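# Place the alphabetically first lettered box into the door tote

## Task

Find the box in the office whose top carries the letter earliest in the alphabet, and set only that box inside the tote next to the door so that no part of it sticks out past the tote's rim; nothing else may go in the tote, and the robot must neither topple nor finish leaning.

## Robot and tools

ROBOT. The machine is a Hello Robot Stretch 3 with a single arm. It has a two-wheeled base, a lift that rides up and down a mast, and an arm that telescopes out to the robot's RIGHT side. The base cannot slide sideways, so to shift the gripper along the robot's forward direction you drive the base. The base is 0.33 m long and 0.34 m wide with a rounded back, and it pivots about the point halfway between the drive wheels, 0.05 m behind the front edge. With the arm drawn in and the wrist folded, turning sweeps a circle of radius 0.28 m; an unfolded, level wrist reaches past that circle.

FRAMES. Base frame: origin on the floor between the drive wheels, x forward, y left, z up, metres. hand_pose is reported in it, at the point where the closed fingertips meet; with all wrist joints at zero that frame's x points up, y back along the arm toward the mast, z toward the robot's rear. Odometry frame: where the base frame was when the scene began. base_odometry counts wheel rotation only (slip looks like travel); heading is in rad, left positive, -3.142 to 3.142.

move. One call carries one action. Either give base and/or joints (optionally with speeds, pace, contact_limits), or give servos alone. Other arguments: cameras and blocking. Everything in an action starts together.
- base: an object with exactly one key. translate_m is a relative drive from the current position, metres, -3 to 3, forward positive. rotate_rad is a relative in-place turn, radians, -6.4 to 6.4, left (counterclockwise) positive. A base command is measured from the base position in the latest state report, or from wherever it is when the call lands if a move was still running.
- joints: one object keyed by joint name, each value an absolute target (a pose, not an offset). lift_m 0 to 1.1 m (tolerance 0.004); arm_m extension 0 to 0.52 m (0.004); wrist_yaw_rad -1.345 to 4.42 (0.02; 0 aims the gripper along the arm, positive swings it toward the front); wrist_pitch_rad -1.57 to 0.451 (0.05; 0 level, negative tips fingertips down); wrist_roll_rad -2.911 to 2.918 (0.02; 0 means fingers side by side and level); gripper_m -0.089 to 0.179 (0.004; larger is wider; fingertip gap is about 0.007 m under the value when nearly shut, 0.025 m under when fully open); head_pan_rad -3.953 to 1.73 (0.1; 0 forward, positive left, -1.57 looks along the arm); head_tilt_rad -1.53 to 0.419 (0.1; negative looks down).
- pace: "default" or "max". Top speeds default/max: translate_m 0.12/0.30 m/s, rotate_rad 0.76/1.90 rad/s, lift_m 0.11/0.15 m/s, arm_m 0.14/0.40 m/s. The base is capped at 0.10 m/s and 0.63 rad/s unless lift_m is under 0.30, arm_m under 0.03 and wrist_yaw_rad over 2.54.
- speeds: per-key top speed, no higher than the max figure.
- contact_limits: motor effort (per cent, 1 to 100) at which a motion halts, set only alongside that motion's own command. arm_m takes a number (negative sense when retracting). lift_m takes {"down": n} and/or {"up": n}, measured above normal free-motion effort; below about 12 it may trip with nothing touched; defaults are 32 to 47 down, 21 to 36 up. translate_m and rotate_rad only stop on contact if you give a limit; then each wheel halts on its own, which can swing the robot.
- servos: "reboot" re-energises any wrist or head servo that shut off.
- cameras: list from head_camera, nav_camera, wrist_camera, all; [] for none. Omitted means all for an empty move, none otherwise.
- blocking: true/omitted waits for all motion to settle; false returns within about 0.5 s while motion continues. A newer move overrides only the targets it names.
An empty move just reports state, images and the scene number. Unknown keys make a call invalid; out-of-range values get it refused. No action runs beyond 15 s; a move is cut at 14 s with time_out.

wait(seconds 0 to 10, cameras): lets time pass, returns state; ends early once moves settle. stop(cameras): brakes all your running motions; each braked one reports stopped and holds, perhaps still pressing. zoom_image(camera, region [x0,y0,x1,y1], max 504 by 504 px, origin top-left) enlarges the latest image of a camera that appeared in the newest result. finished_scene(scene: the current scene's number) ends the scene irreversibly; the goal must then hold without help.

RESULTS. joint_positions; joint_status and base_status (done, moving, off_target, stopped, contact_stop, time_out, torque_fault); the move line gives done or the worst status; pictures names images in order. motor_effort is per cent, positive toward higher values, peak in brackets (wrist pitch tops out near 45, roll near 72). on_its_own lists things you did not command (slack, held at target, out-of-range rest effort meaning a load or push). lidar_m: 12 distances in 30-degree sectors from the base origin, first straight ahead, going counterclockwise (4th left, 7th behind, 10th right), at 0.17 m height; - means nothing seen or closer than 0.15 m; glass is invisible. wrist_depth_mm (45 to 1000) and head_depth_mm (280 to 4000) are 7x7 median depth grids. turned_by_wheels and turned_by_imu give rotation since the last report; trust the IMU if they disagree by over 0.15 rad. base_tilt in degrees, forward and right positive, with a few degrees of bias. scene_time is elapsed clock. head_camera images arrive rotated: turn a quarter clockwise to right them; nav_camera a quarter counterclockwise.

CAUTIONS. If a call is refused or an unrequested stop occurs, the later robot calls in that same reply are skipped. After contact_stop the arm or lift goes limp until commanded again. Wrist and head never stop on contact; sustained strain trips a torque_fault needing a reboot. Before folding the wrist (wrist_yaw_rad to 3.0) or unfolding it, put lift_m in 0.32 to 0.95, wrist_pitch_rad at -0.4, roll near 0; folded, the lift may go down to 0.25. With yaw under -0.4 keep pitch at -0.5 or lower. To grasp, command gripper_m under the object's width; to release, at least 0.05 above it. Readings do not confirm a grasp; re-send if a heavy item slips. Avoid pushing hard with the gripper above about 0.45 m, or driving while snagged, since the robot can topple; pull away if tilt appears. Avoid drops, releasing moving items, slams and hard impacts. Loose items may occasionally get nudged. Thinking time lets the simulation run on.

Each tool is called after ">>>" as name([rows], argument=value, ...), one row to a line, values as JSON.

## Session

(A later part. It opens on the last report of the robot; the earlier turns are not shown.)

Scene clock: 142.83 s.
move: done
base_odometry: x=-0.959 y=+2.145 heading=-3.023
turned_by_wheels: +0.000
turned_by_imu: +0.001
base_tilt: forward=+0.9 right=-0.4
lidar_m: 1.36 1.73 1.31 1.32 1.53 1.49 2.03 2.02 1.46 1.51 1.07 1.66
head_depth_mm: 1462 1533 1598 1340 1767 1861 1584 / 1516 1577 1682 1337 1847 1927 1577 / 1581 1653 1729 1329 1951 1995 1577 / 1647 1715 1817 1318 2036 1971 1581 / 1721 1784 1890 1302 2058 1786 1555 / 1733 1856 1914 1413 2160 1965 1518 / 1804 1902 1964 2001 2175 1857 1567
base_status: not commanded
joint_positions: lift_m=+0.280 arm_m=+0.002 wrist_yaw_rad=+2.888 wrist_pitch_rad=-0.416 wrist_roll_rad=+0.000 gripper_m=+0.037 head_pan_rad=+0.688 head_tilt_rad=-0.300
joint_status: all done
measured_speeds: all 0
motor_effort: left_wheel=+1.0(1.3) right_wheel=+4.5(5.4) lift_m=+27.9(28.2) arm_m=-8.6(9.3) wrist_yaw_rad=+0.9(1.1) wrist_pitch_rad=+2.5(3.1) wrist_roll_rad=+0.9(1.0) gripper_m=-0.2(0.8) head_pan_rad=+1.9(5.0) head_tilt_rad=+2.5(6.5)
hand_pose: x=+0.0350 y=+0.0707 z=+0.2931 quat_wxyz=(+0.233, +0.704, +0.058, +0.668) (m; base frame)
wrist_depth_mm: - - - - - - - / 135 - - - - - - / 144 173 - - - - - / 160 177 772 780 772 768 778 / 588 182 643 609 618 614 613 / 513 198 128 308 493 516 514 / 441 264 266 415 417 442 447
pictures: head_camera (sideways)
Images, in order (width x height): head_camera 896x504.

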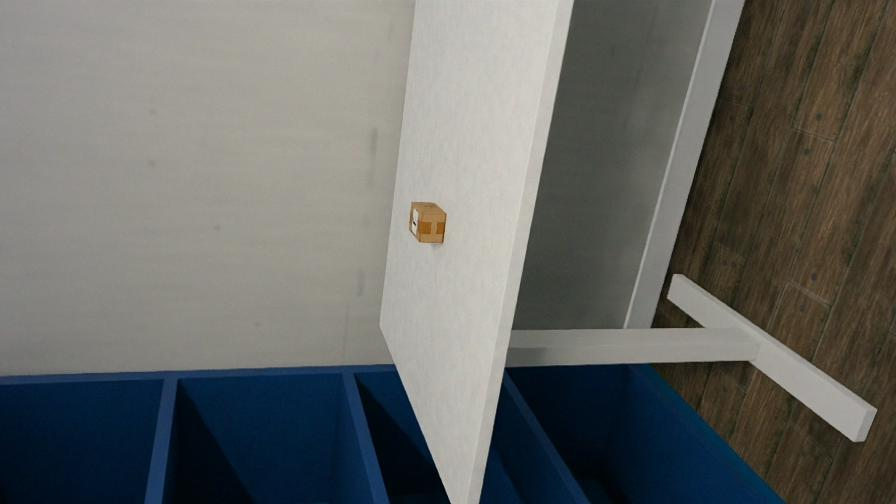

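>>> zoom_image(camera="head_camera", region=[400, 195, 455, 250])

Scaled by 9.164 from the camera's 896x504 image, which has a finer 1280x720 frame.

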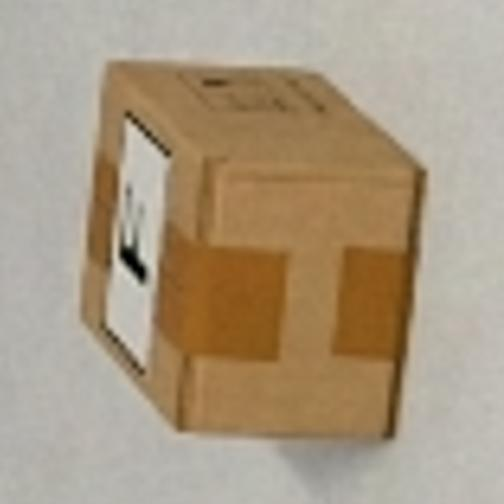

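>>> move(base={"translate_m": 0.5}, joints={"head_pan_rad": 1.05, "head_tilt_rad": -0.38}, pace="max", cameras=["head_camera"])

Scene clock: 176.77 s.
move: done
base_odometry: x=-1.455 y=+2.086 heading=-3.023
turned_by_wheels: +0.000
turned_by_imu: +0.001
base_tilt: forward=+0.9 right=-0.2
lidar_m: 0.87 1.27 1.20 1.28 1.36 1.37 2.50 2.49 1.62 0.92 1.33 1.47
head_depth_mm: 1192 1249 1309 1063 734 580 1476 / 1281 1347 1426 1064 732 621 1465 / 1383 1455 1532 1014 729 1744 1464 / 1494 1577 1660 1052 760 1754 1459 / 1578 1688 1748 1049 837 1551 1465 / 1711 1858 1906 1045 2034 1750 1422 / 1612 1722 1754 1107 1946 1684 1462
base_status: done
joint_positions: lift_m=+0.280 arm_m=+0.002 wrist_yaw_rad=+2.888 wrist_pitch_rad=-0.416 wrist_roll_rad=+0.000 gripper_m=+0.037 head_pan_rad=+1.051 head_tilt_rad=-0.379
joint_status: all done
measured_speeds: all 0
motor_effort: left_wheel=+6.6(11.9) right_wheel=+0.8(18.2) lift_m=+29.6(29.7) arm_m=-2.8(5.1) wrist_yaw_rad=+0.7(1.4) wrist_pitch_rad=+2.8(3.2) wrist_roll_rad=+0.8(1.1) gripper_m=-1.0(1.2) head_pan_rad=+1.0(4.5) head_tilt_rad=-2.8(3.3)
hand_pose: x=+0.0350 y=+0.0707 z=+0.2931 quat_wxyz=(+0.233, +0.704, +0.058, +0.668) (m; base frame)
wrist_depth_mm: - - - - - - - / 135 - - - - - - / 144 173 - - - - - / 161 178 757 779 785 764 778 / 586 182 644 617 615 621 614 / 504 199 127 306 499 517 514 / 439 263 267 417 421 441 443
pictures: head_camera (sideways)
Images, in order (width x height): head_camera 896x504.

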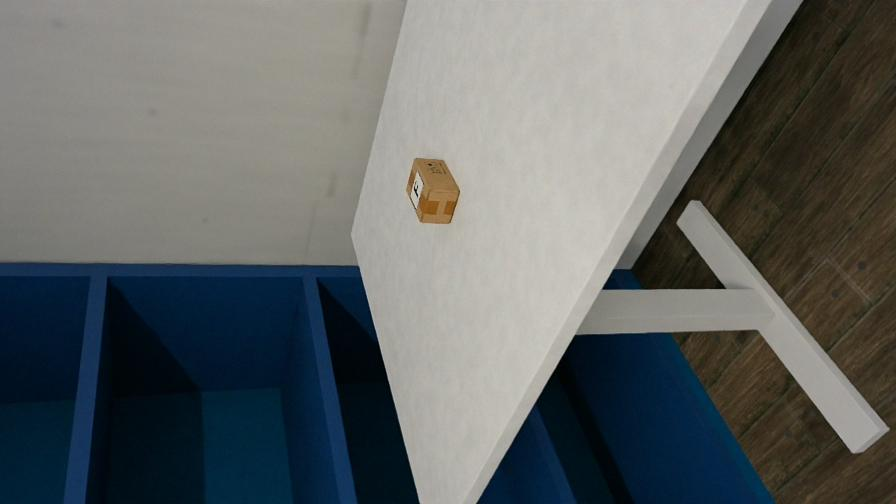

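>>> zoom_image(camera="head_camera", region=[400, 152, 470, 230])

>>> move(base={"rotate_rad": 0.603}, joints={"head_pan_rad": -2.3, "head_tilt_rad": -0.3}, pace="max")

>>> move(base={"translate_m": -0.5}, joints={"head_pan_rad": -2.0, "head_tilt_rad": -0.35}, pace="max", cameras=["head_camera"])

Scaled by 6.462 from the camera's 896x504 image, which has a finer 1280x720 frame.

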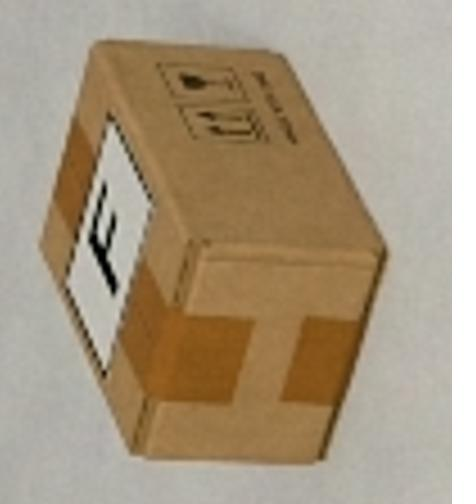

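Scene clock: 182.57 s.
move: done
base_odometry: x=-1.455 y=+2.086 heading=-2.420
turned_by_wheels: +0.603
turned_by_imu: +0.601
base_tilt: forward=+0.9 right=+0.0
lidar_m: 1.27 1.20 1.27 1.35 1.94 2.48 2.49 1.55 0.92 1.33 1.48 0.87
head_depth_mm: 1453 1553 1652 1205 851 1969 1592 / 1401 1480 1563 1202 792 1896 1589 / 1329 1404 1496 1180 748 1789 1567 / 1265 1342 1418 1169 744 1712 1579 / 1218 1281 1351 1161 742 1604 1479 / 1167 1229 1289 1156 738 1506 1525 / 1133 1186 1242 1266 1384 1467 1517
base_status: done
joint_positions: lift_m=+0.280 arm_m=+0.002 wrist_yaw_rad=+2.888 wrist_pitch_rad=-0.416 wrist_roll_rad=+0.000 gripper_m=+0.037 head_pan_rad=-2.316 head_tilt_rad=-0.301
joint_status: all done
measured_speeds: translate_m=+0.000 rotate_rad=+0.000 lift_m=+0.000 arm_m=+0.000 wrist_yaw_rad=+0.000 wrist_pitch_rad=+0.000 wrist_roll_rad=+0.000 head_pan_rad=+0.024 head_tilt_rad=+0.000
motor_effort: left_wheel=-7.8(16.6) right_wheel=+8.9(16.2) lift_m=+29.7(30.2) arm_m=-6.2(6.2) wrist_yaw_rad=+0.7(1.4) wrist_pitch_rad=+3.0(3.1) wrist_roll_rad=+0.8(1.2) gripper_m=+0.5(1.3) head_pan_rad=+2.6(6.2) head_tilt_rad=+4.1(6.1)
hand_pose: x=+0.0350 y=+0.0707 z=+0.2931 quat_wxyz=(+0.233, +0.704, +0.058, +0.668) (m; base frame)
wrist_depth_mm: - - - - - - - / 135 - - - - - - / 145 174 - - - - 965 / 161 177 773 772 767 778 783 / 597 182 650 613 621 611 621 / 512 200 127 308 501 511 514 / 440 264 265 415 419 445 440

Scene clock: 185.53 s.
move: done
base_odometry: x=-1.080 y=+2.416 heading=-2.421
turned_by_wheels: +0.000
turned_by_imu: +0.001
base_tilt: forward=+1.1 right=+0.0
lidar_m: 1.75 1.60 1.57 1.37 1.85 2.01 2.01 1.26 1.21 0.79 1.40 1.31
head_depth_mm: 1075 1140 1220 1034 689 536 1516 / 1064 1133 1203 1023 684 532 1506 / 1050 1112 1188 1024 680 530 1512 / 1030 1103 1177 1013 679 510 1500 / 1025 1088 1158 1003 677 508 1495 / 1016 1078 1141 1002 670 506 1476 / 1008 1062 1133 991 669 506 955
base_status: done
joint_positions: lift_m=+0.280 arm_m=+0.002 wrist_yaw_rad=+2.888 wrist_pitch_rad=-0.416 wrist_roll_rad=+0.000 gripper_m=+0.037 head_pan_rad=-2.000 head_tilt_rad=-0.349
joint_status: all done
measured_speeds: all 0
motor_effort: left_wheel=-11.0(17.6) right_wheel=+4.4(9.7) lift_m=+28.7(29.6) arm_m=-13.5(13.6) wrist_yaw_rad=+1.0(1.2) wrist_pitch_rad=+2.8(3.1) wrist_roll_rad=+1.1(1.2) gripper_m=-0.4(1.3) head_pan_rad=+3.1(5.6) head_tilt_rad=-2.1(3.5)
hand_pose: x=+0.0350 y=+0.0707 z=+0.2931 quat_wxyz=(+0.233, +0.704, +0.058, +0.668) (m; base frame)
wrist_depth_mm: - - - - - - - / 135 - - - - - - / 144 174 - - - - - / 161 178 767 775 756 756 765 / 594 182 638 614 616 622 614 / 513 198 128 309 496 514 509 / 440 265 265 416 416 440 444
pictures: head_camera (sideways)
Images, in order (width x height): head_camera 896x504.

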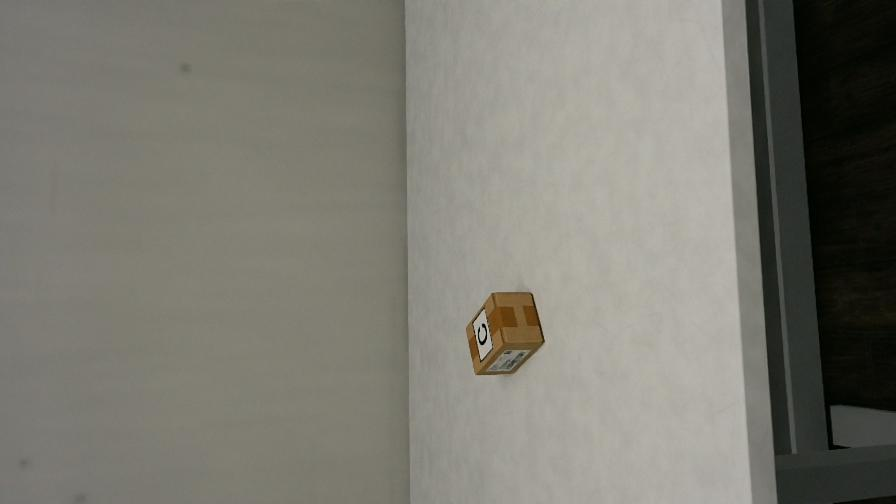

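>>> zoom_image(camera="head_camera", region=[455, 285, 555, 385])

>>> move(base={"rotate_rad": -0.302}, joints={"head_pan_rad": -2.35, "head_tilt_rad": -0.33}, pace="max", cameras=["head_camera"])

Scaled by 5.040 from the camera's 896x504 image, which has a finer 1280x720 frame.

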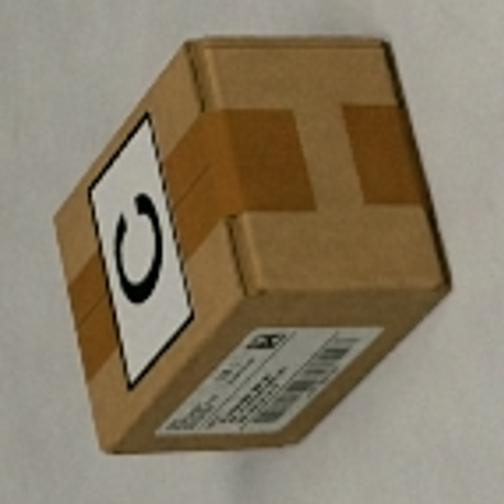

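Scene clock: 189.40 s.
move: done
base_odometry: x=-1.080 y=+2.416 heading=-2.722
turned_by_wheels: -0.302
turned_by_imu: -0.300
base_tilt: forward=+0.8 right=+0.0
lidar_m: 1.31 1.64 1.56 1.36 1.70 2.12 2.01 1.26 1.27 1.21 0.79 1.63
head_depth_mm: 1939 2036 2156 1081 2354 1928 1544 / 1754 1895 2049 1074 2340 1928 1491 / 1585 1698 1799 1064 775 1540 1538 / 1448 1539 1609 987 699 1922 1535 / 1331 1408 1474 1044 694 1767 1525 / 1231 1304 1370 1042 691 580 1517 / 1143 1198 1259 1033 686 536 1499
base_status: done
joint_positions: lift_m=+0.280 arm_m=+0.002 wrist_yaw_rad=+2.888 wrist_pitch_rad=-0.416 wrist_roll_rad=+0.000 gripper_m=+0.037 head_pan_rad=-2.351 head_tilt_rad=-0.335
joint_status: all done
measured_speeds: all 0
motor_effort: left_wheel=+7.5(16.7) right_wheel=-7.5(15.3) lift_m=+27.8(28.3) arm_m=-23.9(23.9) wrist_yaw_rad=+1.0(1.4) wrist_pitch_rad=+2.6(3.1) wrist_roll_rad=+0.9(1.1) gripper_m=-0.3(0.9) head_pan_rad=-1.8(4.7) head_tilt_rad=+4.0(6.0)
hand_pose: x=+0.0350 y=+0.0707 z=+0.2931 quat_wxyz=(+0.233, +0.704, +0.058, +0.668) (m; base frame)
wrist_depth_mm: - - - - - - - / 135 - - - - - - / 145 174 - - - - - / 161 178 776 761 773 772 768 / 584 182 640 611 620 613 622 / 511 198 128 306 499 515 511 / 438 262 266 421 411 441 440
pictures: head_camera (sideways)
Images, in order (width x height): head_camera 896x504.

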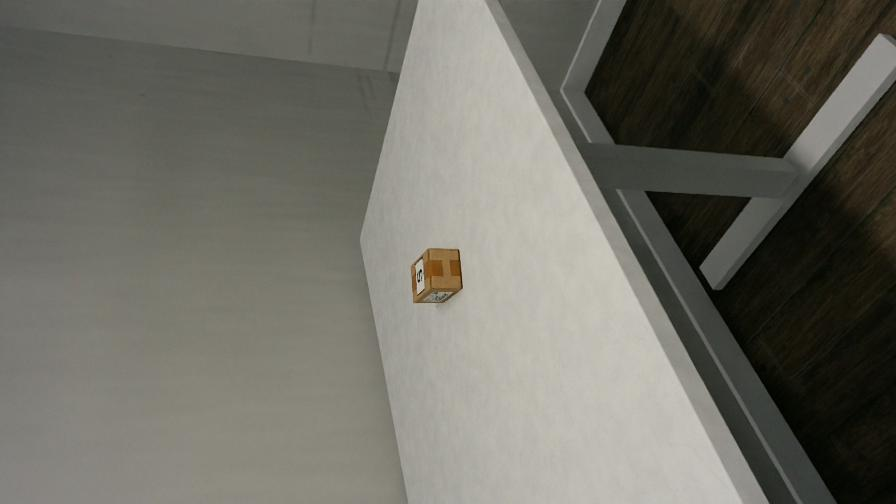

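>>> move(joints={"head_pan_rad": -1.55, "head_tilt_rad": -0.4}, cameras=["head_camera"])

Scene clock: 213.57 s.
move: done
base_odometry: x=-1.080 y=+2.416 heading=-2.722
turned_by_wheels: +0.000
turned_by_imu: +0.001
base_tilt: forward=+1.0 right=+0.1
lidar_m: 1.30 1.65 1.56 1.36 1.70 2.11 2.01 1.27 1.27 1.21 0.79 1.64
head_depth_mm: 1015 1077 1154 915 634 504 1456 / 1015 1088 1164 906 632 520 1451 / 1017 1086 1165 903 627 518 1450 / 1025 1094 1176 845 628 517 1452 / 1035 1107 1181 890 626 515 1397 / 1037 1108 1176 885 620 534 1333 / 1040 1116 1188 886 620 531 1450
base_status: not commanded
joint_positions: lift_m=+0.280 arm_m=+0.002 wrist_yaw_rad=+2.888 wrist_pitch_rad=-0.416 wrist_roll_rad=+0.000 gripper_m=+0.037 head_pan_rad=-1.536 head_tilt_rad=-0.395
joint_status: all done
measured_speeds: all 0
motor_effort: left_wheel=+7.4(7.7) right_wheel=-7.1(7.8) lift_m=+26.8(27.3) arm_m=-22.0(22.7) wrist_yaw_rad=+1.3(1.3) wrist_pitch_rad=+2.9(3.1) wrist_roll_rad=+0.9(1.1) gripper_m=-0.1(0.9) head_pan_rad=+2.5(5.4) head_tilt_rad=-2.4(5.4)
hand_pose: x=+0.0350 y=+0.0707 z=+0.2931 quat_wxyz=(+0.233, +0.704, +0.058, +0.668) (m; base frame)
wrist_depth_mm: - - - - - - - / 135 - - - - - - / 144 173 - - - - - / 160 178 760 769 765 764 789 / 583 182 640 621 627 620 613 / 513 199 128 309 500 518 512 / 442 264 266 413 415 443 441
pictures: head_camera (sideways)
Images, in order (width x height): head_camera 896x504.

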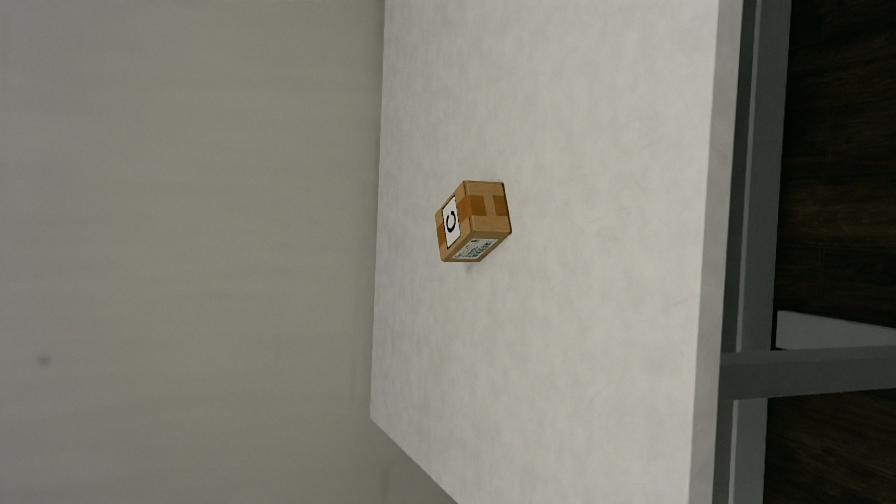

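>>> move(base={"translate_m": -0.054}, joints={"lift_m": 0.94, "wrist_pitch_rad": -0.4, "wrist_roll_rad": 0.0}, speeds={"lift_m": 0.15}, cameras=[])

>>> move(joints={"wrist_yaw_rad": 0.38, "head_pan_rad": -1.55, "head_tilt_rad": -0.5}, cameras=["head_camera"])

Scene clock: 249.97 s.
move: done
base_odometry: x=-1.031 y=+2.438 heading=-2.722
turned_by_wheels: +0.000
turned_by_imu: +0.001
base_tilt: forward=+1.1 right=-0.2
lidar_m: 1.36 1.68 1.59 1.35 1.66 2.05 1.95 1.22 1.27 1.21 0.80 1.63
head_depth_mm: 1015 1083 1160 901 630 519 1486 / 1019 1094 1157 897 626 515 1477 / 1024 1095 1176 892 625 515 1482 / 1022 1096 1173 836 623 531 1514 / 1036 1106 1171 877 620 530 1521 / 1034 1101 1171 876 619 529 1095 / 1038 1102 1182 870 617 529 1438
base_status: done
joint_positions: lift_m=+0.940 arm_m=+0.002 wrist_yaw_rad=+2.888 wrist_pitch_rad=-0.416 wrist_roll_rad=+0.000 gripper_m=+0.037 head_pan_rad=-1.550 head_tilt_rad=-0.400
joint_status: all done
measured_speeds: all 0
motor_effort: left_wheel=+0.2(6.7) right_wheel=-11.0(13.6) lift_m=+30.0(32.9) arm_m=-20.0(21.5) wrist_yaw_rad=+1.0(1.2) wrist_pitch_rad=+2.7(6.4) wrist_roll_rad=+0.8(3.8) gripper_m=+0.4(1.6) head_pan_rad=-3.4(4.9) head_tilt_rad=-1.5(3.1)
hand_pose: x=+0.0350 y=+0.0707 z=+0.9531 quat_wxyz=(+0.233, +0.704, +0.058, +0.668) (m; base frame)
wrist_depth_mm: - - - - - - - / 135 - - - - - - / 145 173 - - - - - / 162 178 - - - - - / - 183 - - - - - / - 199 127 - - - - / - - - - - - -
pictures: none
No camera images: "cameras" was empty.

Scene clock: 252.23 s.
move: done
base_odometry: x=-1.031 y=+2.438 heading=-2.722
turned_by_wheels: +0.000
turned_by_imu: +0.000
base_tilt: forward=+1.0 right=-0.3
lidar_m: 1.36 1.68 1.59 1.35 1.67 2.06 1.95 1.22 1.28 1.21 0.80 1.64
head_depth_mm: 1010 1093 1078 722 540 1576 - / 1013 1097 1077 719 538 1589 - / 1012 1105 1077 716 538 1597 - / 1022 1111 1070 714 538 - - / 1024 1109 1057 712 535 1471 1274 / 1031 1120 1050 704 534 1102 1239 / 1041 1120 1049 708 552 1594 1334
base_status: not commanded
joint_positions: lift_m=+0.940 arm_m=+0.002 wrist_yaw_rad=+0.383 wrist_pitch_rad=-0.416 wrist_roll_rad=+0.000 gripper_m=+0.037 head_pan_rad=-1.550 head_tilt_rad=-0.501
joint_status: all done
measured_speeds: all 0
motor_effort: left_wheel=+0.1(0.4) right_wheel=-11.2(11.4) lift_m=+30.0(30.6) arm_m=-19.4(20.0) wrist_yaw_rad=-2.1(6.2) wrist_pitch_rad=+2.8(3.2) wrist_roll_rad=+0.8(1.1) gripper_m=-0.9(2.0) head_pan_rad=-2.2(4.5) head_tilt_rad=-2.4(4.0)
hand_pose: x=+0.0625 y=-0.3551 z=+0.9531 quat_wxyz=(+0.707, +0.275, -0.651, -0.012) (m; base frame)
wrist_depth_mm: - - - - - - - / - - 396 - 425 - - / 329 313 315 317 318 318 320 / - - 262 237 238 239 238 / - - - 235 213 201 189 / - - 127 810 - - - / - - - - - - -
pictures: head_camera (sideways)
Images, in order (width x height): head_camera 896x504.

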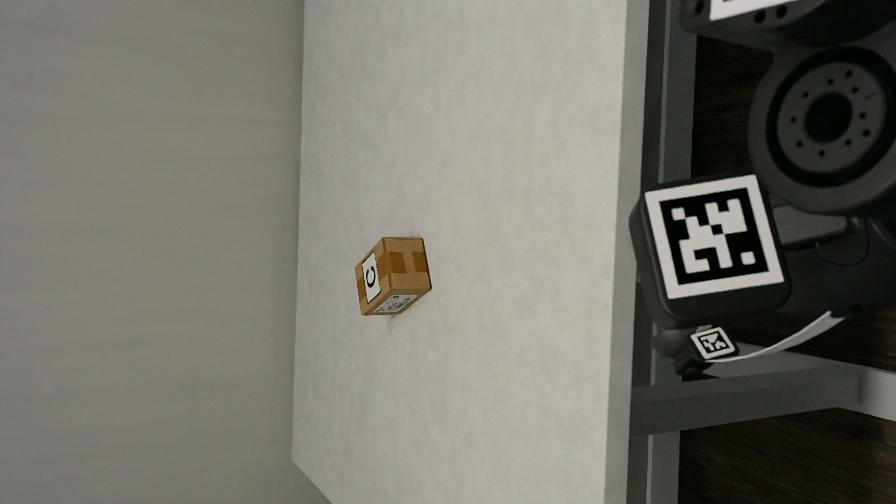

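>>> move(joints={"lift_m": 0.955, "gripper_m": 0.179}, cameras=[])

>>> move(joints={"arm_m": 0.26}, contact_limits={"arm_m": 45}, cameras=["head_camera", "wrist_camera"])

Scene clock: 266.53 s.
move: done
base_odometry: x=-1.031 y=+2.438 heading=-2.722
turned_by_wheels: +0.000
turned_by_imu: +0.001
base_tilt: forward=+1.2 right=-0.1
lidar_m: 1.36 1.67 1.59 1.36 1.67 2.05 1.95 1.22 1.27 1.21 0.80 1.64
head_depth_mm: 1014 1098 1080 719 540 1591 - / 1011 1096 1077 717 539 1616 - / 1016 1110 1073 716 539 - - / 1023 1112 1068 713 557 - - / 1028 1118 1061 711 537 1552 1274 / 1032 1119 1059 710 534 1103 1234 / 1029 1119 1049 706 553 398 1338
base_status: not commanded
joint_positions: lift_m=+0.955 arm_m=+0.002 wrist_yaw_rad=+0.383 wrist_pitch_rad=-0.416 wrist_roll_rad=+0.000 gripper_m=+0.179 head_pan_rad=-1.550 head_tilt_rad=-0.501
joint_status: all done
measured_speeds: all 0
motor_effort: left_wheel=+0.3(0.4) right_wheel=-10.8(11.6) lift_m=+30.6(31.9) arm_m=-17.9(18.9) wrist_yaw_rad=-2.3(2.7) wrist_pitch_rad=+2.6(3.2) wrist_roll_rad=+0.7(1.2) gripper_m=+0.2(95.2) head_pan_rad=-3.7(3.8) head_tilt_rad=+0.0(2.0)
hand_pose: x=+0.0625 y=-0.3551 z=+0.9681 quat_wxyz=(+0.707, +0.275, -0.651, -0.012) (m; base frame)
wrist_depth_mm: - - - - - - - / - - - - 444 - - / 376 354 353 355 356 357 362 / - 297 274 266 265 267 266 / - - - 243 225 221 213 / 125 - - - - 137 122 / - - - - - - 109
pictures: none
No camera images: "cameras" was empty.

Scene clock: 269.67 s.
move: done
base_odometry: x=-1.031 y=+2.438 heading=-2.722
turned_by_wheels: +0.000
turned_by_imu: +0.000
base_tilt: forward=+0.9 right=+0.0
lidar_m: 1.36 1.68 1.59 1.36 1.66 2.06 1.95 1.22 1.27 1.21 0.81 1.64
head_depth_mm: 1012 1096 385 369 539 1567 1344 / 1021 1095 376 372 520 1583 1350 / 1019 1105 1067 385 504 1591 1334 / 1019 1111 1062 625 536 1601 1341 / 1031 1116 1059 711 535 1594 1334 / 1028 1119 1054 709 535 1110 1238 / 1030 1120 1050 706 553 1583 1324
base_status: not commanded
joint_positions: lift_m=+0.955 arm_m=+0.260 wrist_yaw_rad=+0.383 wrist_pitch_rad=-0.416 wrist_roll_rad=+0.000 gripper_m=+0.179 head_pan_rad=-1.550 head_tilt_rad=-0.501
joint_status: all done
measured_speeds: all 0
motor_effort: left_wheel=+0.2(0.3) right_wheel=-11.0(11.5) lift_m=+26.0(30.7) arm_m=+24.1(26.5) wrist_yaw_rad=-2.2(2.6) wrist_pitch_rad=+2.9(3.2) wrist_roll_rad=+1.0(1.1) gripper_m=-0.1(1.4) head_pan_rad=-2.1(4.1) head_tilt_rad=+1.1(2.0)
contact_limits: arm_m 45 (drawing in: default 40, maximum 55; extending or still: default 49, maximum 70)
hand_pose: x=+0.0624 y=-0.6133 z=+0.9680 quat_wxyz=(+0.707, +0.275, -0.651, -0.012) (m; base frame)
wrist_depth_mm: - - - - - - - / - - - - - - - / 348 351 353 264 329 352 355 / 262 261 263 252 248 266 265 / 210 210 211 210 212 211 212 / 116 163 174 175 176 164 118 / - 145 150 150 150 151 110
pictures: head_camera (sideways), wrist_camera
Images, in order (width x height): head_camera 896x504, wrist_camera 644x364.

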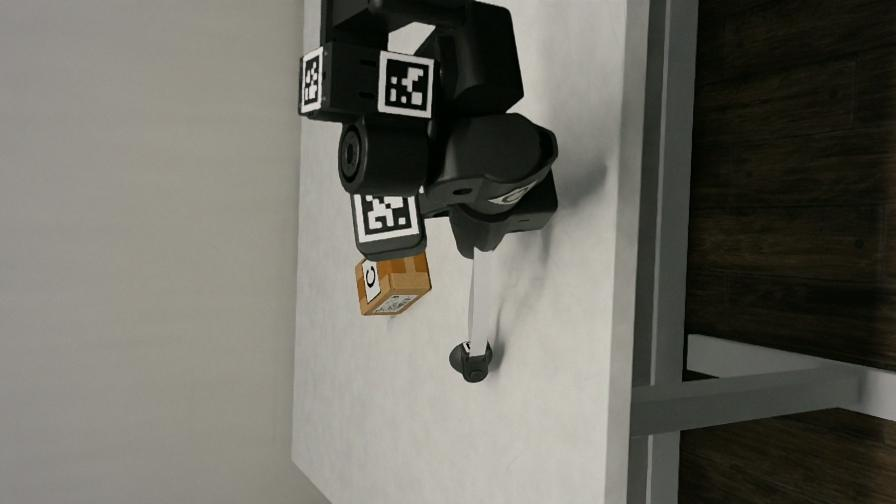

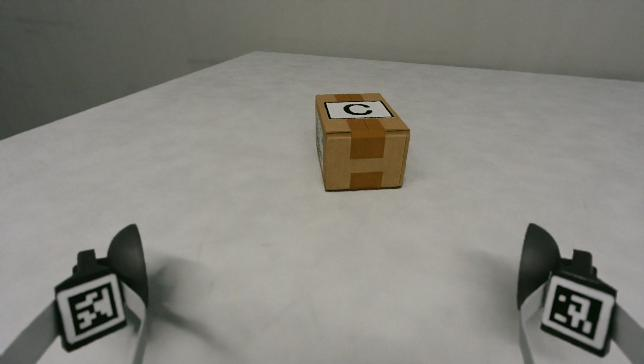

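>>> move(base={"translate_m": 0.032}, joints={"arm_m": 0.33}, contact_limits={"arm_m": 45}, speeds={"arm_m": 0.1}, cameras=["wrist_camera"])

Scene clock: 303.90 s.
move: done
base_odometry: x=-1.060 y=+2.425 heading=-2.722
turned_by_wheels: +0.000
turned_by_imu: +0.001
base_tilt: forward=+1.0 right=-0.2
lidar_m: 1.33 1.66 1.58 1.36 1.69 2.09 1.98 1.24 1.27 1.21 0.79 1.64
head_depth_mm: 1014 1091 438 447 540 1567 1349 / 1012 1104 419 453 537 1581 1338 / 1014 1104 528 467 537 1597 1337 / 1010 1110 1063 653 536 1592 1329 / 1026 1109 1059 679 536 1549 1334 / 1027 1116 1056 708 534 1117 1251 / 1032 1119 1129 707 552 1602 1333
base_status: done
joint_positions: lift_m=+0.955 arm_m=+0.330 wrist_yaw_rad=+0.383 wrist_pitch_rad=-0.416 wrist_roll_rad=+0.000 gripper_m=+0.179 head_pan_rad=-1.550 head_tilt_rad=-0.501
joint_status: all done
measured_speeds: all 0
motor_effort: left_wheel=+6.9(12.6) right_wheel=+3.3(8.9) lift_m=+21.2(21.7) arm_m=+24.4(25.7) wrist_yaw_rad=-2.1(2.5) wrist_pitch_rad=+2.6(3.3) wrist_roll_rad=+0.8(1.0) gripper_m=+0.6(1.2) head_pan_rad=-2.1(3.6) head_tilt_rad=+2.6(4.1)
contact_limits: arm_m 45 (drawing in: default 40, maximum 55; extending or still: default 49, maximum 70)
hand_pose: x=+0.0624 y=-0.6833 z=+0.9680 quat_wxyz=(+0.707, +0.275, -0.651, -0.012) (m; base frame)
wrist_depth_mm: - - - - - - - / - - - - - - - / - 349 349 329 350 354 357 / 261 262 261 222 178 264 264 / 208 209 210 202 177 211 212 / 116 163 175 175 176 165 118 / - 145 149 150 150 150 109
pictures: wrist_camera
Images, in order (width x height): wrist_camera 644x364.

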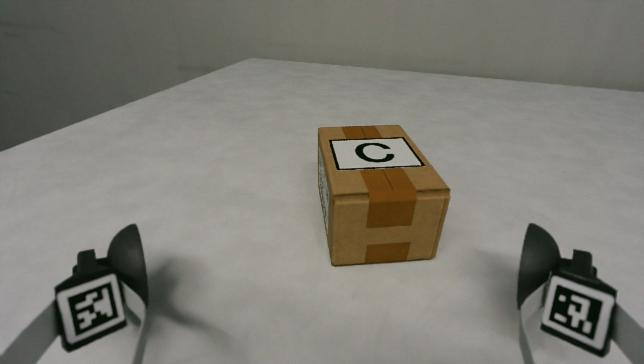

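>>> move(joints={"arm_m": 0.41}, contact_limits={"arm_m": 40}, speeds={"arm_m": 0.08}, cameras=["wrist_camera"])

Scene clock: 310.23 s.
move: done
base_odometry: x=-1.060 y=+2.425 heading=-2.722
turned_by_wheels: +0.000
turned_by_imu: +0.001
base_tilt: forward=+1.0 right=-0.3
lidar_m: 1.33 1.66 1.57 1.36 1.68 2.09 1.99 1.24 1.27 1.21 0.79 1.64
head_depth_mm: 1010 1094 405 633 540 1565 1355 / 1014 1087 497 683 540 1587 1343 / 1011 1105 523 626 539 1593 1340 / 1018 1103 1001 681 537 1602 1329 / 1019 1109 1063 713 535 1544 1338 / 1027 1114 1061 712 531 1118 1236 / 1031 1116 1130 708 554 1591 1334
base_status: not commanded
joint_positions: lift_m=+0.955 arm_m=+0.410 wrist_yaw_rad=+0.383 wrist_pitch_rad=-0.416 wrist_roll_rad=+0.000 gripper_m=+0.179 head_pan_rad=-1.550 head_tilt_rad=-0.500
joint_status: all done
measured_speeds: all 0
motor_effort: left_wheel=+6.9(7.2) right_wheel=+4.1(4.1) lift_m=+23.9(24.0) arm_m=+24.5(25.9) wrist_yaw_rad=-2.1(2.4) wrist_pitch_rad=+3.0(3.2) wrist_roll_rad=+0.8(1.0) gripper_m=+0.5(1.0) head_pan_rad=-1.5(3.6) head_tilt_rad=+2.1(4.2)
contact_limits: arm_m 40 (drawing in: default 40, maximum 55; extending or still: default 49, maximum 70)
hand_pose: x=+0.0624 y=-0.7633 z=+0.9680 quat_wxyz=(+0.707, +0.275, -0.651, -0.012) (m; base frame)
wrist_depth_mm: - - - - - - - / - - - - - - - / 327 350 348 348 348 355 354 / 263 261 262 168 261 264 263 / 209 210 201 135 202 210 210 / 116 163 169 112 120 164 118 / - 145 102 101 106 150 109
pictures: wrist_camera
Images, in order (width x height): wrist_camera 644x364.

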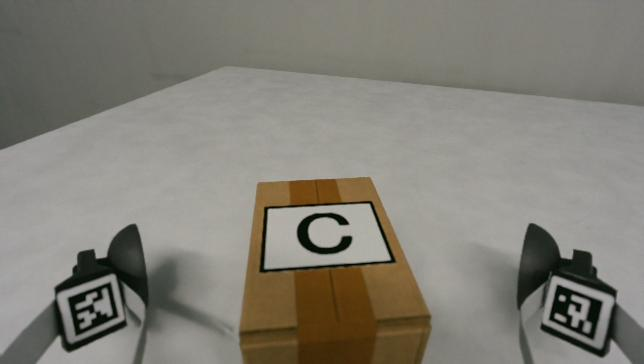

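>>> move(joints={"gripper_m": 0.05}, cameras=[])

>>> move(joints={"gripper_m": 0.02}, cameras=["wrist_camera"])

>>> move(joints={"lift_m": 1.03}, cameras=["wrist_camera"])

Scene clock: 318.70 s.
move: done
base_odometry: x=-1.060 y=+2.425 heading=-2.722
turned_by_wheels: +0.000
turned_by_imu: +0.001
base_tilt: forward=+1.0 right=-0.1
lidar_m: 1.33 1.66 1.58 1.36 1.68 2.09 1.99 1.25 1.27 1.21 0.79 1.64
head_depth_mm: 1011 1094 405 632 541 1554 1345 / 1012 1087 495 683 540 1574 1335 / 1017 1101 521 626 538 1572 1339 / 1020 1110 1002 679 537 1586 1345 / 1029 1114 1055 716 536 1554 1325 / 1030 1115 1058 711 535 1116 1252 / 1027 1126 1135 708 551 1594 1333
base_status: not commanded
joint_positions: lift_m=+0.955 arm_m=+0.410 wrist_yaw_rad=+0.383 wrist_pitch_rad=-0.416 wrist_roll_rad=+0.000 gripper_m=+0.051 head_pan_rad=-1.550 head_tilt_rad=-0.500
joint_status: all done
measured_speeds: all 0
motor_effort: left_wheel=+6.8(7.2) right_wheel=+3.8(4.2) lift_m=+26.3(26.5) arm_m=+22.6(23.5) wrist_yaw_rad=-1.8(2.4) wrist_pitch_rad=+2.9(3.2) wrist_roll_rad=+0.8(1.1) gripper_m=-21.9(97.6) head_pan_rad=-0.9(2.8) head_tilt_rad=+2.0(3.5)
contact_limits: arm_m 40 (drawing in: default 40, maximum 55; extending or still: default 49, maximum 70)
hand_pose: x=+0.0624 y=-0.7634 z=+0.9680 quat_wxyz=(+0.707, +0.275, -0.651, -0.012) (m; base frame)
wrist_depth_mm: - - - - - - - / - - - - - - - / 329 350 349 351 351 353 355 / 261 263 262 169 262 264 266 / 207 209 149 134 146 210 211 / 173 173 125 112 116 164 169 / 149 121 102 101 107 141 150
pictures: none
No camera images: "cameras" was empty.

Scene clock: 319.53 s.
move: done
base_odometry: x=-1.060 y=+2.425 heading=-2.722
turned_by_wheels: +0.000
turned_by_imu: +0.000
base_tilt: forward=+1.0 right=-0.1
lidar_m: 1.33 1.65 1.58 1.36 1.68 2.09 1.99 1.25 1.28 1.21 0.79 1.64
head_depth_mm: 1007 1091 406 630 542 1580 1347 / 1014 1089 495 685 540 1575 1349 / 1020 1103 521 625 538 1605 1339 / 1024 1104 997 681 537 1601 1351 / 1022 1109 1063 712 536 1545 1334 / 1027 1112 1055 709 534 1105 1245 / 1032 1117 1132 705 552 1588 1340
base_status: not commanded
joint_positions: lift_m=+0.955 arm_m=+0.410 wrist_yaw_rad=+0.383 wrist_pitch_rad=-0.416 wrist_roll_rad=+0.000 gripper_m=+0.022 head_pan_rad=-1.550 head_tilt_rad=-0.500
joint_status: all done
measured_speeds: all 0
motor_effort: left_wheel=+6.8(7.2) right_wheel=+3.7(4.2) lift_m=+26.8(26.9) arm_m=+22.1(22.8) wrist_yaw_rad=-2.0(2.1) wrist_pitch_rad=+2.9(3.2) wrist_roll_rad=+0.9(1.1) gripper_m=-32.8(98.9) head_pan_rad=-1.6(3.1) head_tilt_rad=+2.2(3.2)
contact_limits: arm_m 40 (drawing in: default 40, maximum 55; extending or still: default 49, maximum 70)
hand_pose: x=+0.0624 y=-0.7634 z=+0.9680 quat_wxyz=(+0.707, +0.275, -0.651, -0.012) (m; base frame)
wrist_depth_mm: - - - - - - - / - - - - - - - / 329 348 350 350 349 351 355 / 261 261 261 168 263 263 265 / 209 210 148 134 146 212 212 / 173 174 125 112 116 163 169 / 149 120 102 102 106 141 150
pictures: wrist_camera
Images, in order (width x height): wrist_camera 644x364.

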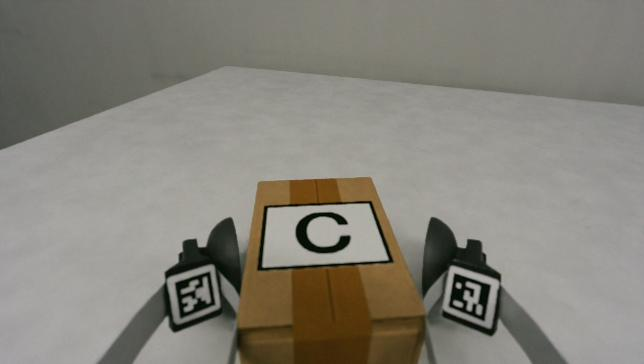

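Scene clock: 321.03 s.
move: done
base_odometry: x=-1.060 y=+2.425 heading=-2.722
turned_by_wheels: +0.000
turned_by_imu: +0.000
base_tilt: forward=+0.9 right=-0.2
lidar_m: 1.33 1.66 1.58 1.36 1.68 2.08 1.99 1.24 1.27 1.21 0.79 1.64
head_depth_mm: 1002 457 952 720 540 1560 1357 / 1010 454 884 716 539 1584 1345 / 1011 564 543 719 538 1591 1346 / 1020 1090 749 716 538 1596 1341 / 1021 1106 1055 712 534 1557 1338 / 1020 1117 1054 707 535 1106 1243 / 1032 1120 1132 707 552 1592 1338
base_status: not commanded
joint_positions: lift_m=+1.030 arm_m=+0.410 wrist_yaw_rad=+0.383 wrist_pitch_rad=-0.422 wrist_roll_rad=+0.000 gripper_m=+0.025 head_pan_rad=-1.550 head_tilt_rad=-0.500
joint_status: all done
measured_speeds: all 0
motor_effort: left_wheel=+6.7(7.1) right_wheel=+3.5(4.1) lift_m=+29.8(32.6) arm_m=+21.8(22.5) wrist_yaw_rad=-1.7(2.3) wrist_pitch_rad=+4.1(4.3) wrist_roll_rad=+1.1(1.1) gripper_m=-17.0(35.2) head_pan_rad=-1.3(3.5) head_tilt_rad=+1.8(3.5)
contact_limits: arm_m 40 (drawing in: default 40, maximum 55; extending or still: default 49, maximum 70)
hand_pose: x=+0.0621 y=-0.7627 z=+1.0417 quat_wxyz=(+0.707, +0.277, -0.650, -0.014) (m; base frame)
wrist_depth_mm: - - - - - - - / - - - - - - - / - - - - - - - / - 396 397 163 380 396 382 / 316 317 148 135 148 317 318 / 262 263 125 112 116 250 266 / 233 121 102 101 105 215 228
pictures: wrist_camera
Images, in order (width x height): wrist_camera 644x364.

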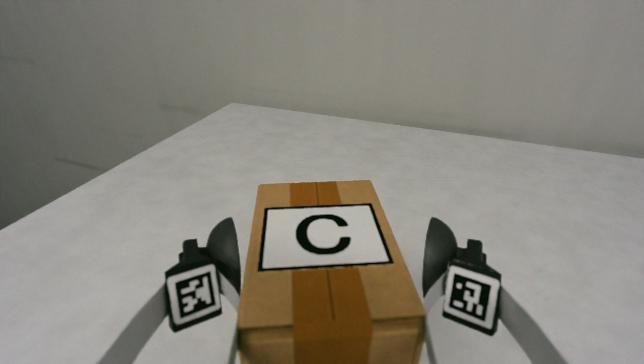

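>>> move(joints={"gripper_m": 0.01, "arm_m": 0.0}, cameras=[])

>>> move(base={"rotate_rad": -0.461}, joints={"wrist_yaw_rad": 1.57, "head_pan_rad": -3.14, "head_tilt_rad": -0.4}, cameras=["wrist_camera", "nav_camera"])

Scene clock: 353.13 s.
move: off_target
base_odometry: x=-1.060 y=+2.425 heading=-2.722
turned_by_wheels: +0.000
turned_by_imu: +0.001
base_tilt: forward=+0.9 right=-0.3
lidar_m: 1.33 1.65 1.57 1.36 1.69 2.09 1.99 1.25 1.27 1.21 0.79 1.63
head_depth_mm: 1016 1097 1087 801 - - - / 1009 1099 1076 796 - - - / 1017 1107 1077 791 - - - / 1017 1106 1064 792 - - 1305 / 1030 1105 1052 747 338 1471 1337 / 1027 1118 1056 711 372 1120 1251 / 1031 1121 1182 710 553 1609 1337
base_status: not commanded
joint_positions: lift_m=+1.030 arm_m=+0.002 wrist_yaw_rad=+0.383 wrist_pitch_rad=-0.423 wrist_roll_rad=+0.000 gripper_m=+0.015 head_pan_rad=-1.550 head_tilt_rad=-0.500
joint_status: gripper_m off_target (ended at +0.015, target +0.010); the others done
joint sent to its limit — arm_m, lower limit.
measured_speeds: all 0
on_its_own: gripper_m is held at +0.014, not at your +0.010, by its stall guard, which is not easing now
motor_effort: left_wheel=+6.9(7.1) right_wheel=+3.5(4.1) lift_m=+23.9(23.9) arm_m=-23.0(26.4) wrist_yaw_rad=-1.5(2.3) wrist_pitch_rad=+4.3(4.4) wrist_roll_rad=+0.8(1.1) gripper_m=-19.5(96.2) head_pan_rad=-2.1(2.8) head_tilt_rad=+2.2(3.8)
hand_pose: x=+0.0621 y=-0.3544 z=+1.0416 quat_wxyz=(+0.707, +0.277, -0.650, -0.014) (m; base frame)
wrist_depth_mm: - - - - - - - / - - - - - - - / - - - - - - - / - 395 400 163 386 384 380 / - 347 149 136 149 321 321 / - - 125 112 117 251 268 / - 121 100 102 105 120 228
pictures: none
No camera images: "cameras" was empty.

Scene clock: 355.37 s.
move: done
base_odometry: x=-1.060 y=+2.425 heading=+3.101
turned_by_wheels: -0.460
turned_by_imu: -0.459
base_tilt: forward=+0.9 right=-0.2
lidar_m: 1.75 1.33 1.65 1.58 1.84 1.68 2.06 1.99 1.25 1.24 0.79 0.79
head_depth_mm: 2225 2398 2568 - - - - / 2098 2244 2452 - - - - / 1989 2126 2285 - - - - / 1907 2046 2228 2356 - - - / 1821 1971 2092 2278 - - - / 1746 1863 2010 2152 - - - / 1678 1773 1914 2028 - - -
base_status: done
joint_positions: lift_m=+1.030 arm_m=+0.002 wrist_yaw_rad=+1.567 wrist_pitch_rad=-0.423 wrist_roll_rad=+0.000 gripper_m=+0.015 head_pan_rad=-3.156 head_tilt_rad=-0.400
joint_status: all done
measured_speeds: translate_m=+0.000 rotate_rad=+0.000 lift_m=+0.000 arm_m=+0.000 wrist_yaw_rad=+0.000 wrist_pitch_rad=+0.000 wrist_roll_rad=+0.000 head_pan_rad=+0.024 head_tilt_rad=+0.000
on_its_own: gripper_m is held at +0.014, not at your +0.010, by its stall guard, which is not easing now
motor_effort: left_wheel=+10.3(15.2) right_wheel=-11.0(14.8) lift_m=+25.5(25.5) arm_m=-22.6(23.5) wrist_yaw_rad=+3.4(8.4) wrist_pitch_rad=+4.1(4.3) wrist_roll_rad=+0.8(1.1) gripper_m=-19.9(20.5) head_pan_rad=+3.0(6.2) head_tilt_rad=+2.8(6.3)
hand_pose: x=+0.2024 y=-0.1478 z=+1.0416 quat_wxyz=(+0.595, +0.593, -0.385, +0.383) (m; base frame)
wrist_depth_mm: - - - - - - - / - - - - - - - / - - - - - - - / - - - 171 401 402 379 / - - 148 136 146 322 320 / - - 125 113 117 125 268 / - 121 100 101 106 120 242
pictures: nav_camera (sideways), wrist_camera
Images, in order (width x height): nav_camera 672x504, wrist_camera 644x364.

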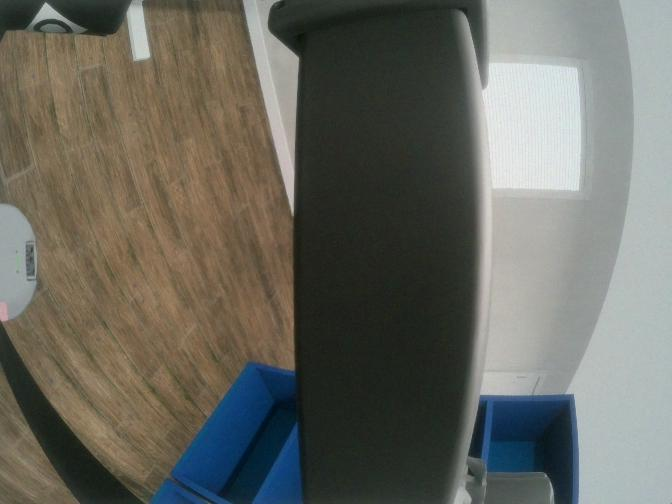

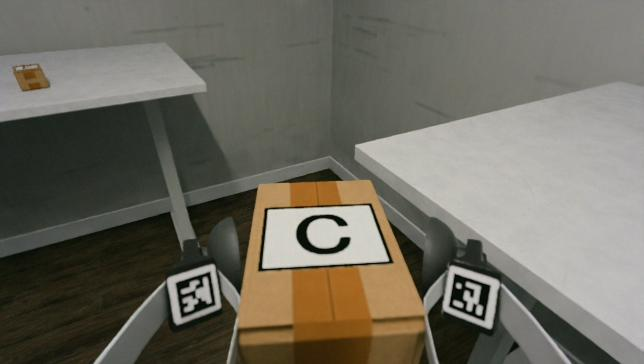

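>>> move(base={"translate_m": -1.25}, joints={"lift_m": 0.6}, cameras=[])

>>> move(base={"translate_m": -0.537}, joints={"head_tilt_rad": -0.6}, cameras=[])

>>> move(base={"rotate_rad": -1.111}, cameras=["wrist_camera", "nav_camera"])

Scene clock: 373.97 s.
move: done
base_odometry: x=+0.189 y=+2.374 heading=+3.101
turned_by_wheels: +0.000
turned_by_imu: +0.005
base_tilt: forward=+1.0 right=-0.1
lidar_m: 2.53 2.42 1.21 1.25 1.24 1.25 0.93 0.90 0.94 1.31 1.35 1.88
head_depth_mm: 964 1043 1136 1251 1383 1544 1453 / 919 992 1071 1171 1300 1438 1443 / 883 941 1020 1111 1217 1346 1407 / 843 903 971 1045 1147 1253 1361 / 809 859 925 997 1083 1187 1304 / 774 830 883 951 1023 1110 1223 / 747 793 844 900 974 1060 1152
base_status: done
joint_positions: lift_m=+0.600 arm_m=+0.002 wrist_yaw_rad=+1.567 wrist_pitch_rad=-0.423 wrist_roll_rad=+0.000 gripper_m=+0.015 head_pan_rad=-3.140 head_tilt_rad=-0.400
joint_status: all done
measured_speeds: all 0
on_its_own: gripper_m is held at +0.014, not at your +0.010, by its stall guard, which is not easing now
motor_effort: left_wheel=-2.0(12.7) right_wheel=-7.3(15.1) lift_m=+30.8(31.4) arm_m=-8.9(20.2) wrist_yaw_rad=+3.6(4.1) wrist_pitch_rad=+4.2(4.3) wrist_roll_rad=+0.9(1.1) gripper_m=-18.6(20.7) head_pan_rad=+2.0(4.4) head_tilt_rad=+2.5(3.6)
hand_pose: x=+0.2024 y=-0.1478 z=+0.6116 quat_wxyz=(+0.595, +0.593, -0.385, +0.383) (m; base frame)
wrist_depth_mm: - - - - - - - / - - - - - - - / - - - - - - - / - - - 173 - - - / - - 149 136 145 - - / 867 865 124 112 116 834 889 / 768 121 100 101 106 723 764
pictures: none
No camera images: "cameras" was empty.

Scene clock: 380.47 s.
move: done
base_odometry: x=+0.726 y=+2.352 heading=+3.101
turned_by_wheels: +0.000
turned_by_imu: +0.002
base_tilt: forward=+0.9 right=-0.2
lidar_m: 2.39 2.39 0.73 0.77 1.52 0.60 0.45 0.43 0.45 0.63 1.85 1.69
head_depth_mm: 447 500 569 657 782 960 1194 / 426 474 535 614 720 872 1057 / 406 451 506 576 669 796 943 / 390 430 480 540 622 735 884 / 374 411 455 510 585 679 811 / 360 393 433 484 549 632 744 / 347 378 415 461 518 591 692
base_status: done
joint_positions: lift_m=+0.600 arm_m=+0.002 wrist_yaw_rad=+1.567 wrist_pitch_rad=-0.423 wrist_roll_rad=+0.000 gripper_m=+0.015 head_pan_rad=-3.140 head_tilt_rad=-0.600
joint_status: all done
measured_speeds: all 0
on_its_own: gripper_m is held at +0.014, not at your +0.010, by its stall guard, which is not easing now
motor_effort: left_wheel=-7.9(11.9) right_wheel=-1.5(13.5) lift_m=+30.0(30.9) arm_m=-3.6(9.2) wrist_yaw_rad=+3.4(4.0) wrist_pitch_rad=+3.9(4.4) wrist_roll_rad=+0.9(1.3) gripper_m=-19.6(20.5) head_pan_rad=+3.9(4.4) head_tilt_rad=-4.1(5.5)
hand_pose: x=+0.2024 y=-0.1478 z=+0.6116 quat_wxyz=(+0.595, +0.593, -0.385, +0.383) (m; base frame)
wrist_depth_mm: - - - - - - - / - - - - - - - / - - - - - - - / - - - 173 - - - / - - 148 136 146 - - / 901 840 125 112 117 831 878 / 774 121 100 101 106 748 766
pictures: none
No camera images: "cameras" was empty.

Scene clock: 383.33 s.
move: done
base_odometry: x=+0.726 y=+2.352 heading=+1.990
turned_by_wheels: -1.110
turned_by_imu: -1.107
base_tilt: forward=+0.9 right=-0.3
lidar_m: 1.50 1.69 2.39 2.39 0.74 0.73 1.85 0.63 0.45 0.43 0.45 0.59
head_depth_mm: 2324 2577 2782 2259 1806 1484 1260 / 2321 2593 2779 2277 1785 1478 1267 / 2347 2572 2813 2276 1783 1480 1262 / 2327 2566 2794 2243 1775 1463 1267 / 2370 2559 2793 2255 1787 1477 1258 / 1686 1686 1741 1759 1714 1481 1266 / 1238 1262 1282 1302 1322 1342 1245
base_status: done
joint_positions: lift_m=+0.600 arm_m=+0.002 wrist_yaw_rad=+1.567 wrist_pitch_rad=-0.423 wrist_roll_rad=+0.000 gripper_m=+0.015 head_pan_rad=-3.140 head_tilt_rad=-0.600
joint_status: not commanded
measured_speeds: all 0
on_its_own: gripper_m is held at +0.014, not at your +0.010, by its stall guard, which is not easing now
motor_effort: left_wheel=+11.4(14.7) right_wheel=-10.6(14.9) lift_m=+29.6(30.3) arm_m=-8.6(8.6) wrist_yaw_rad=+2.6(3.8) wrist_pitch_rad=+4.2(4.4) wrist_roll_rad=+0.8(1.1) gripper_m=-19.5(20.4) head_pan_rad=+3.2(4.2) head_tilt_rad=-3.6(4.1)
hand_pose: x=+0.2024 y=-0.1477 z=+0.6116 quat_wxyz=(+0.595, +0.593, -0.385, +0.383) (m; base frame)
wrist_depth_mm: - - - - - 473 324 / - - - - - 476 326 / - - - - - 449 327 / - - - 173 - 480 326 / - - 148 136 144 450 330 / 887 871 125 113 117 400 329 / 789 121 101 101 104 120 330
pictures: nav_camera (sideways), wrist_camera
Images, in order (width x height): nav_camera 672x504, wrist_camera 644x364.

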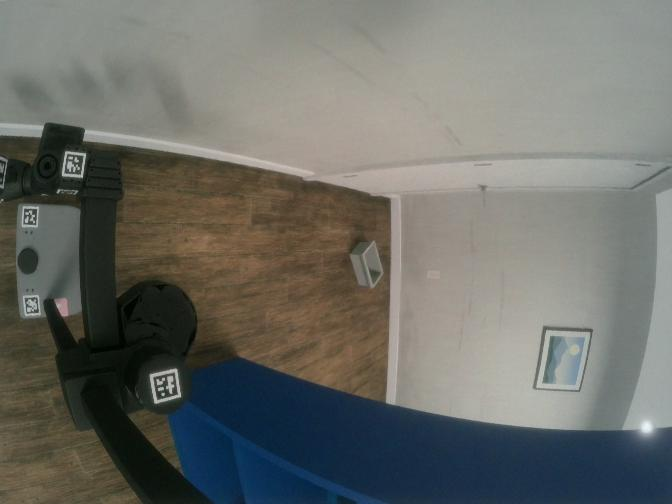

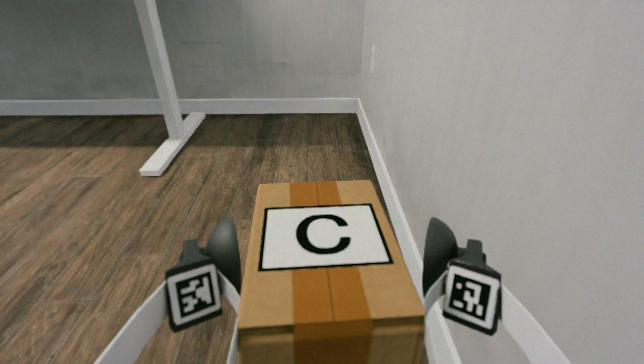

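>>> move(base={"translate_m": -1.3}, joints={"head_tilt_rad": -0.75}, cameras=["head_camera", "nav_camera"])

Scene clock: 403.17 s.
move: done
base_odometry: x=+1.255 y=+1.165 heading=+1.991
turned_by_wheels: +0.000
turned_by_imu: +0.005
base_tilt: forward=+1.1 right=-0.2
lidar_m: 1.65 0.72 0.59 1.14 2.05 1.47 1.40 0.66 0.47 0.47 0.49 0.65
head_depth_mm: 1225 1381 1576 1788 1569 1339 366 / 1235 1389 1583 1775 1578 1346 410 / 1231 1388 1592 1779 1501 1331 428 / 1238 1401 1610 1787 1558 1321 1145 / 1240 1392 1606 1801 1569 1339 1180 / 1248 1411 1625 1781 1555 1339 1183 / 1239 1356 1375 1341 1381 1320 1182
base_status: done
joint_positions: lift_m=+0.600 arm_m=+0.002 wrist_yaw_rad=+1.567 wrist_pitch_rad=-0.423 wrist_roll_rad=+0.000 gripper_m=+0.015 head_pan_rad=-3.140 head_tilt_rad=-0.750
joint_status: all done
measured_speeds: all 0
on_its_own: gripper_m is held at +0.014, not at your +0.010, by its stall guard, which is not easing now
motor_effort: left_wheel=-2.4(12.1) right_wheel=-6.6(13.4) lift_m=+27.6(29.7) arm_m=-20.0(23.6) wrist_yaw_rad=+2.9(3.9) wrist_pitch_rad=+3.9(4.5) wrist_roll_rad=+0.9(1.2) gripper_m=-19.6(21.1) head_pan_rad=+2.4(4.0) head_tilt_rad=+1.2(5.0)
hand_pose: x=+0.2024 y=-0.1477 z=+0.6116 quat_wxyz=(+0.595, +0.593, -0.385, +0.383) (m; base frame)
wrist_depth_mm: - - - - - 504 371 / - - - - - 511 372 / - - - - - 507 370 / - - - 172 - 515 373 / - - 149 136 144 482 373 / - 855 125 113 117 458 377 / - 120 100 101 105 120 375
pictures: head_camera (sideways), nav_camera (sideways)
Images, in order (width x height): head_camera 896x504, nav_camera 672x504.

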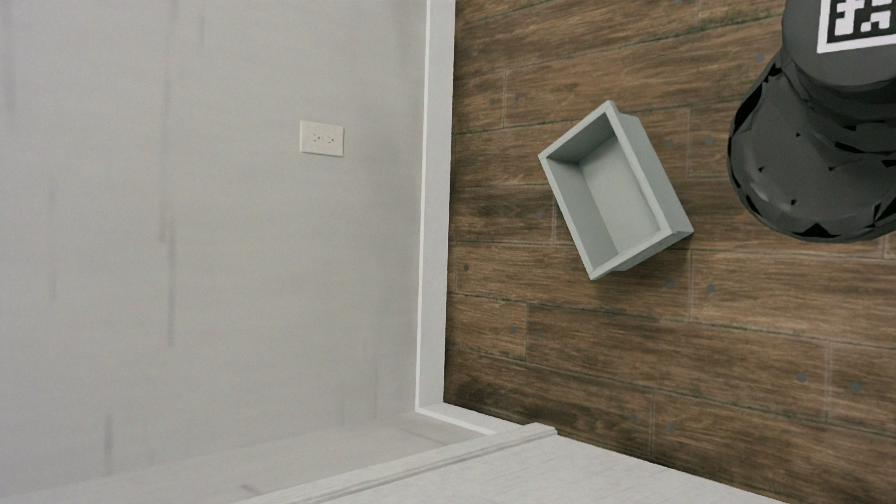

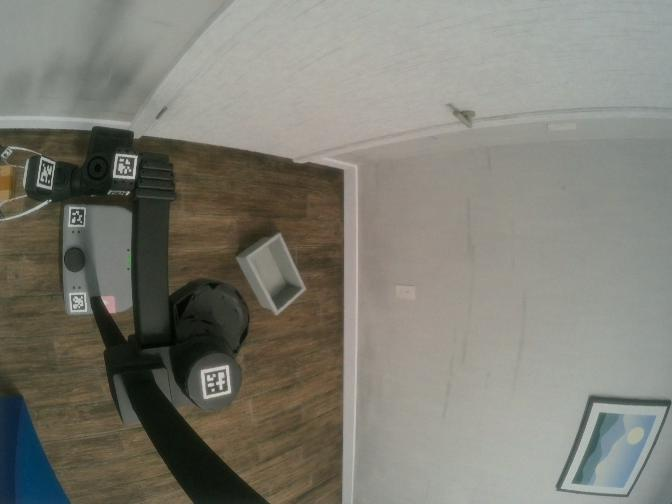

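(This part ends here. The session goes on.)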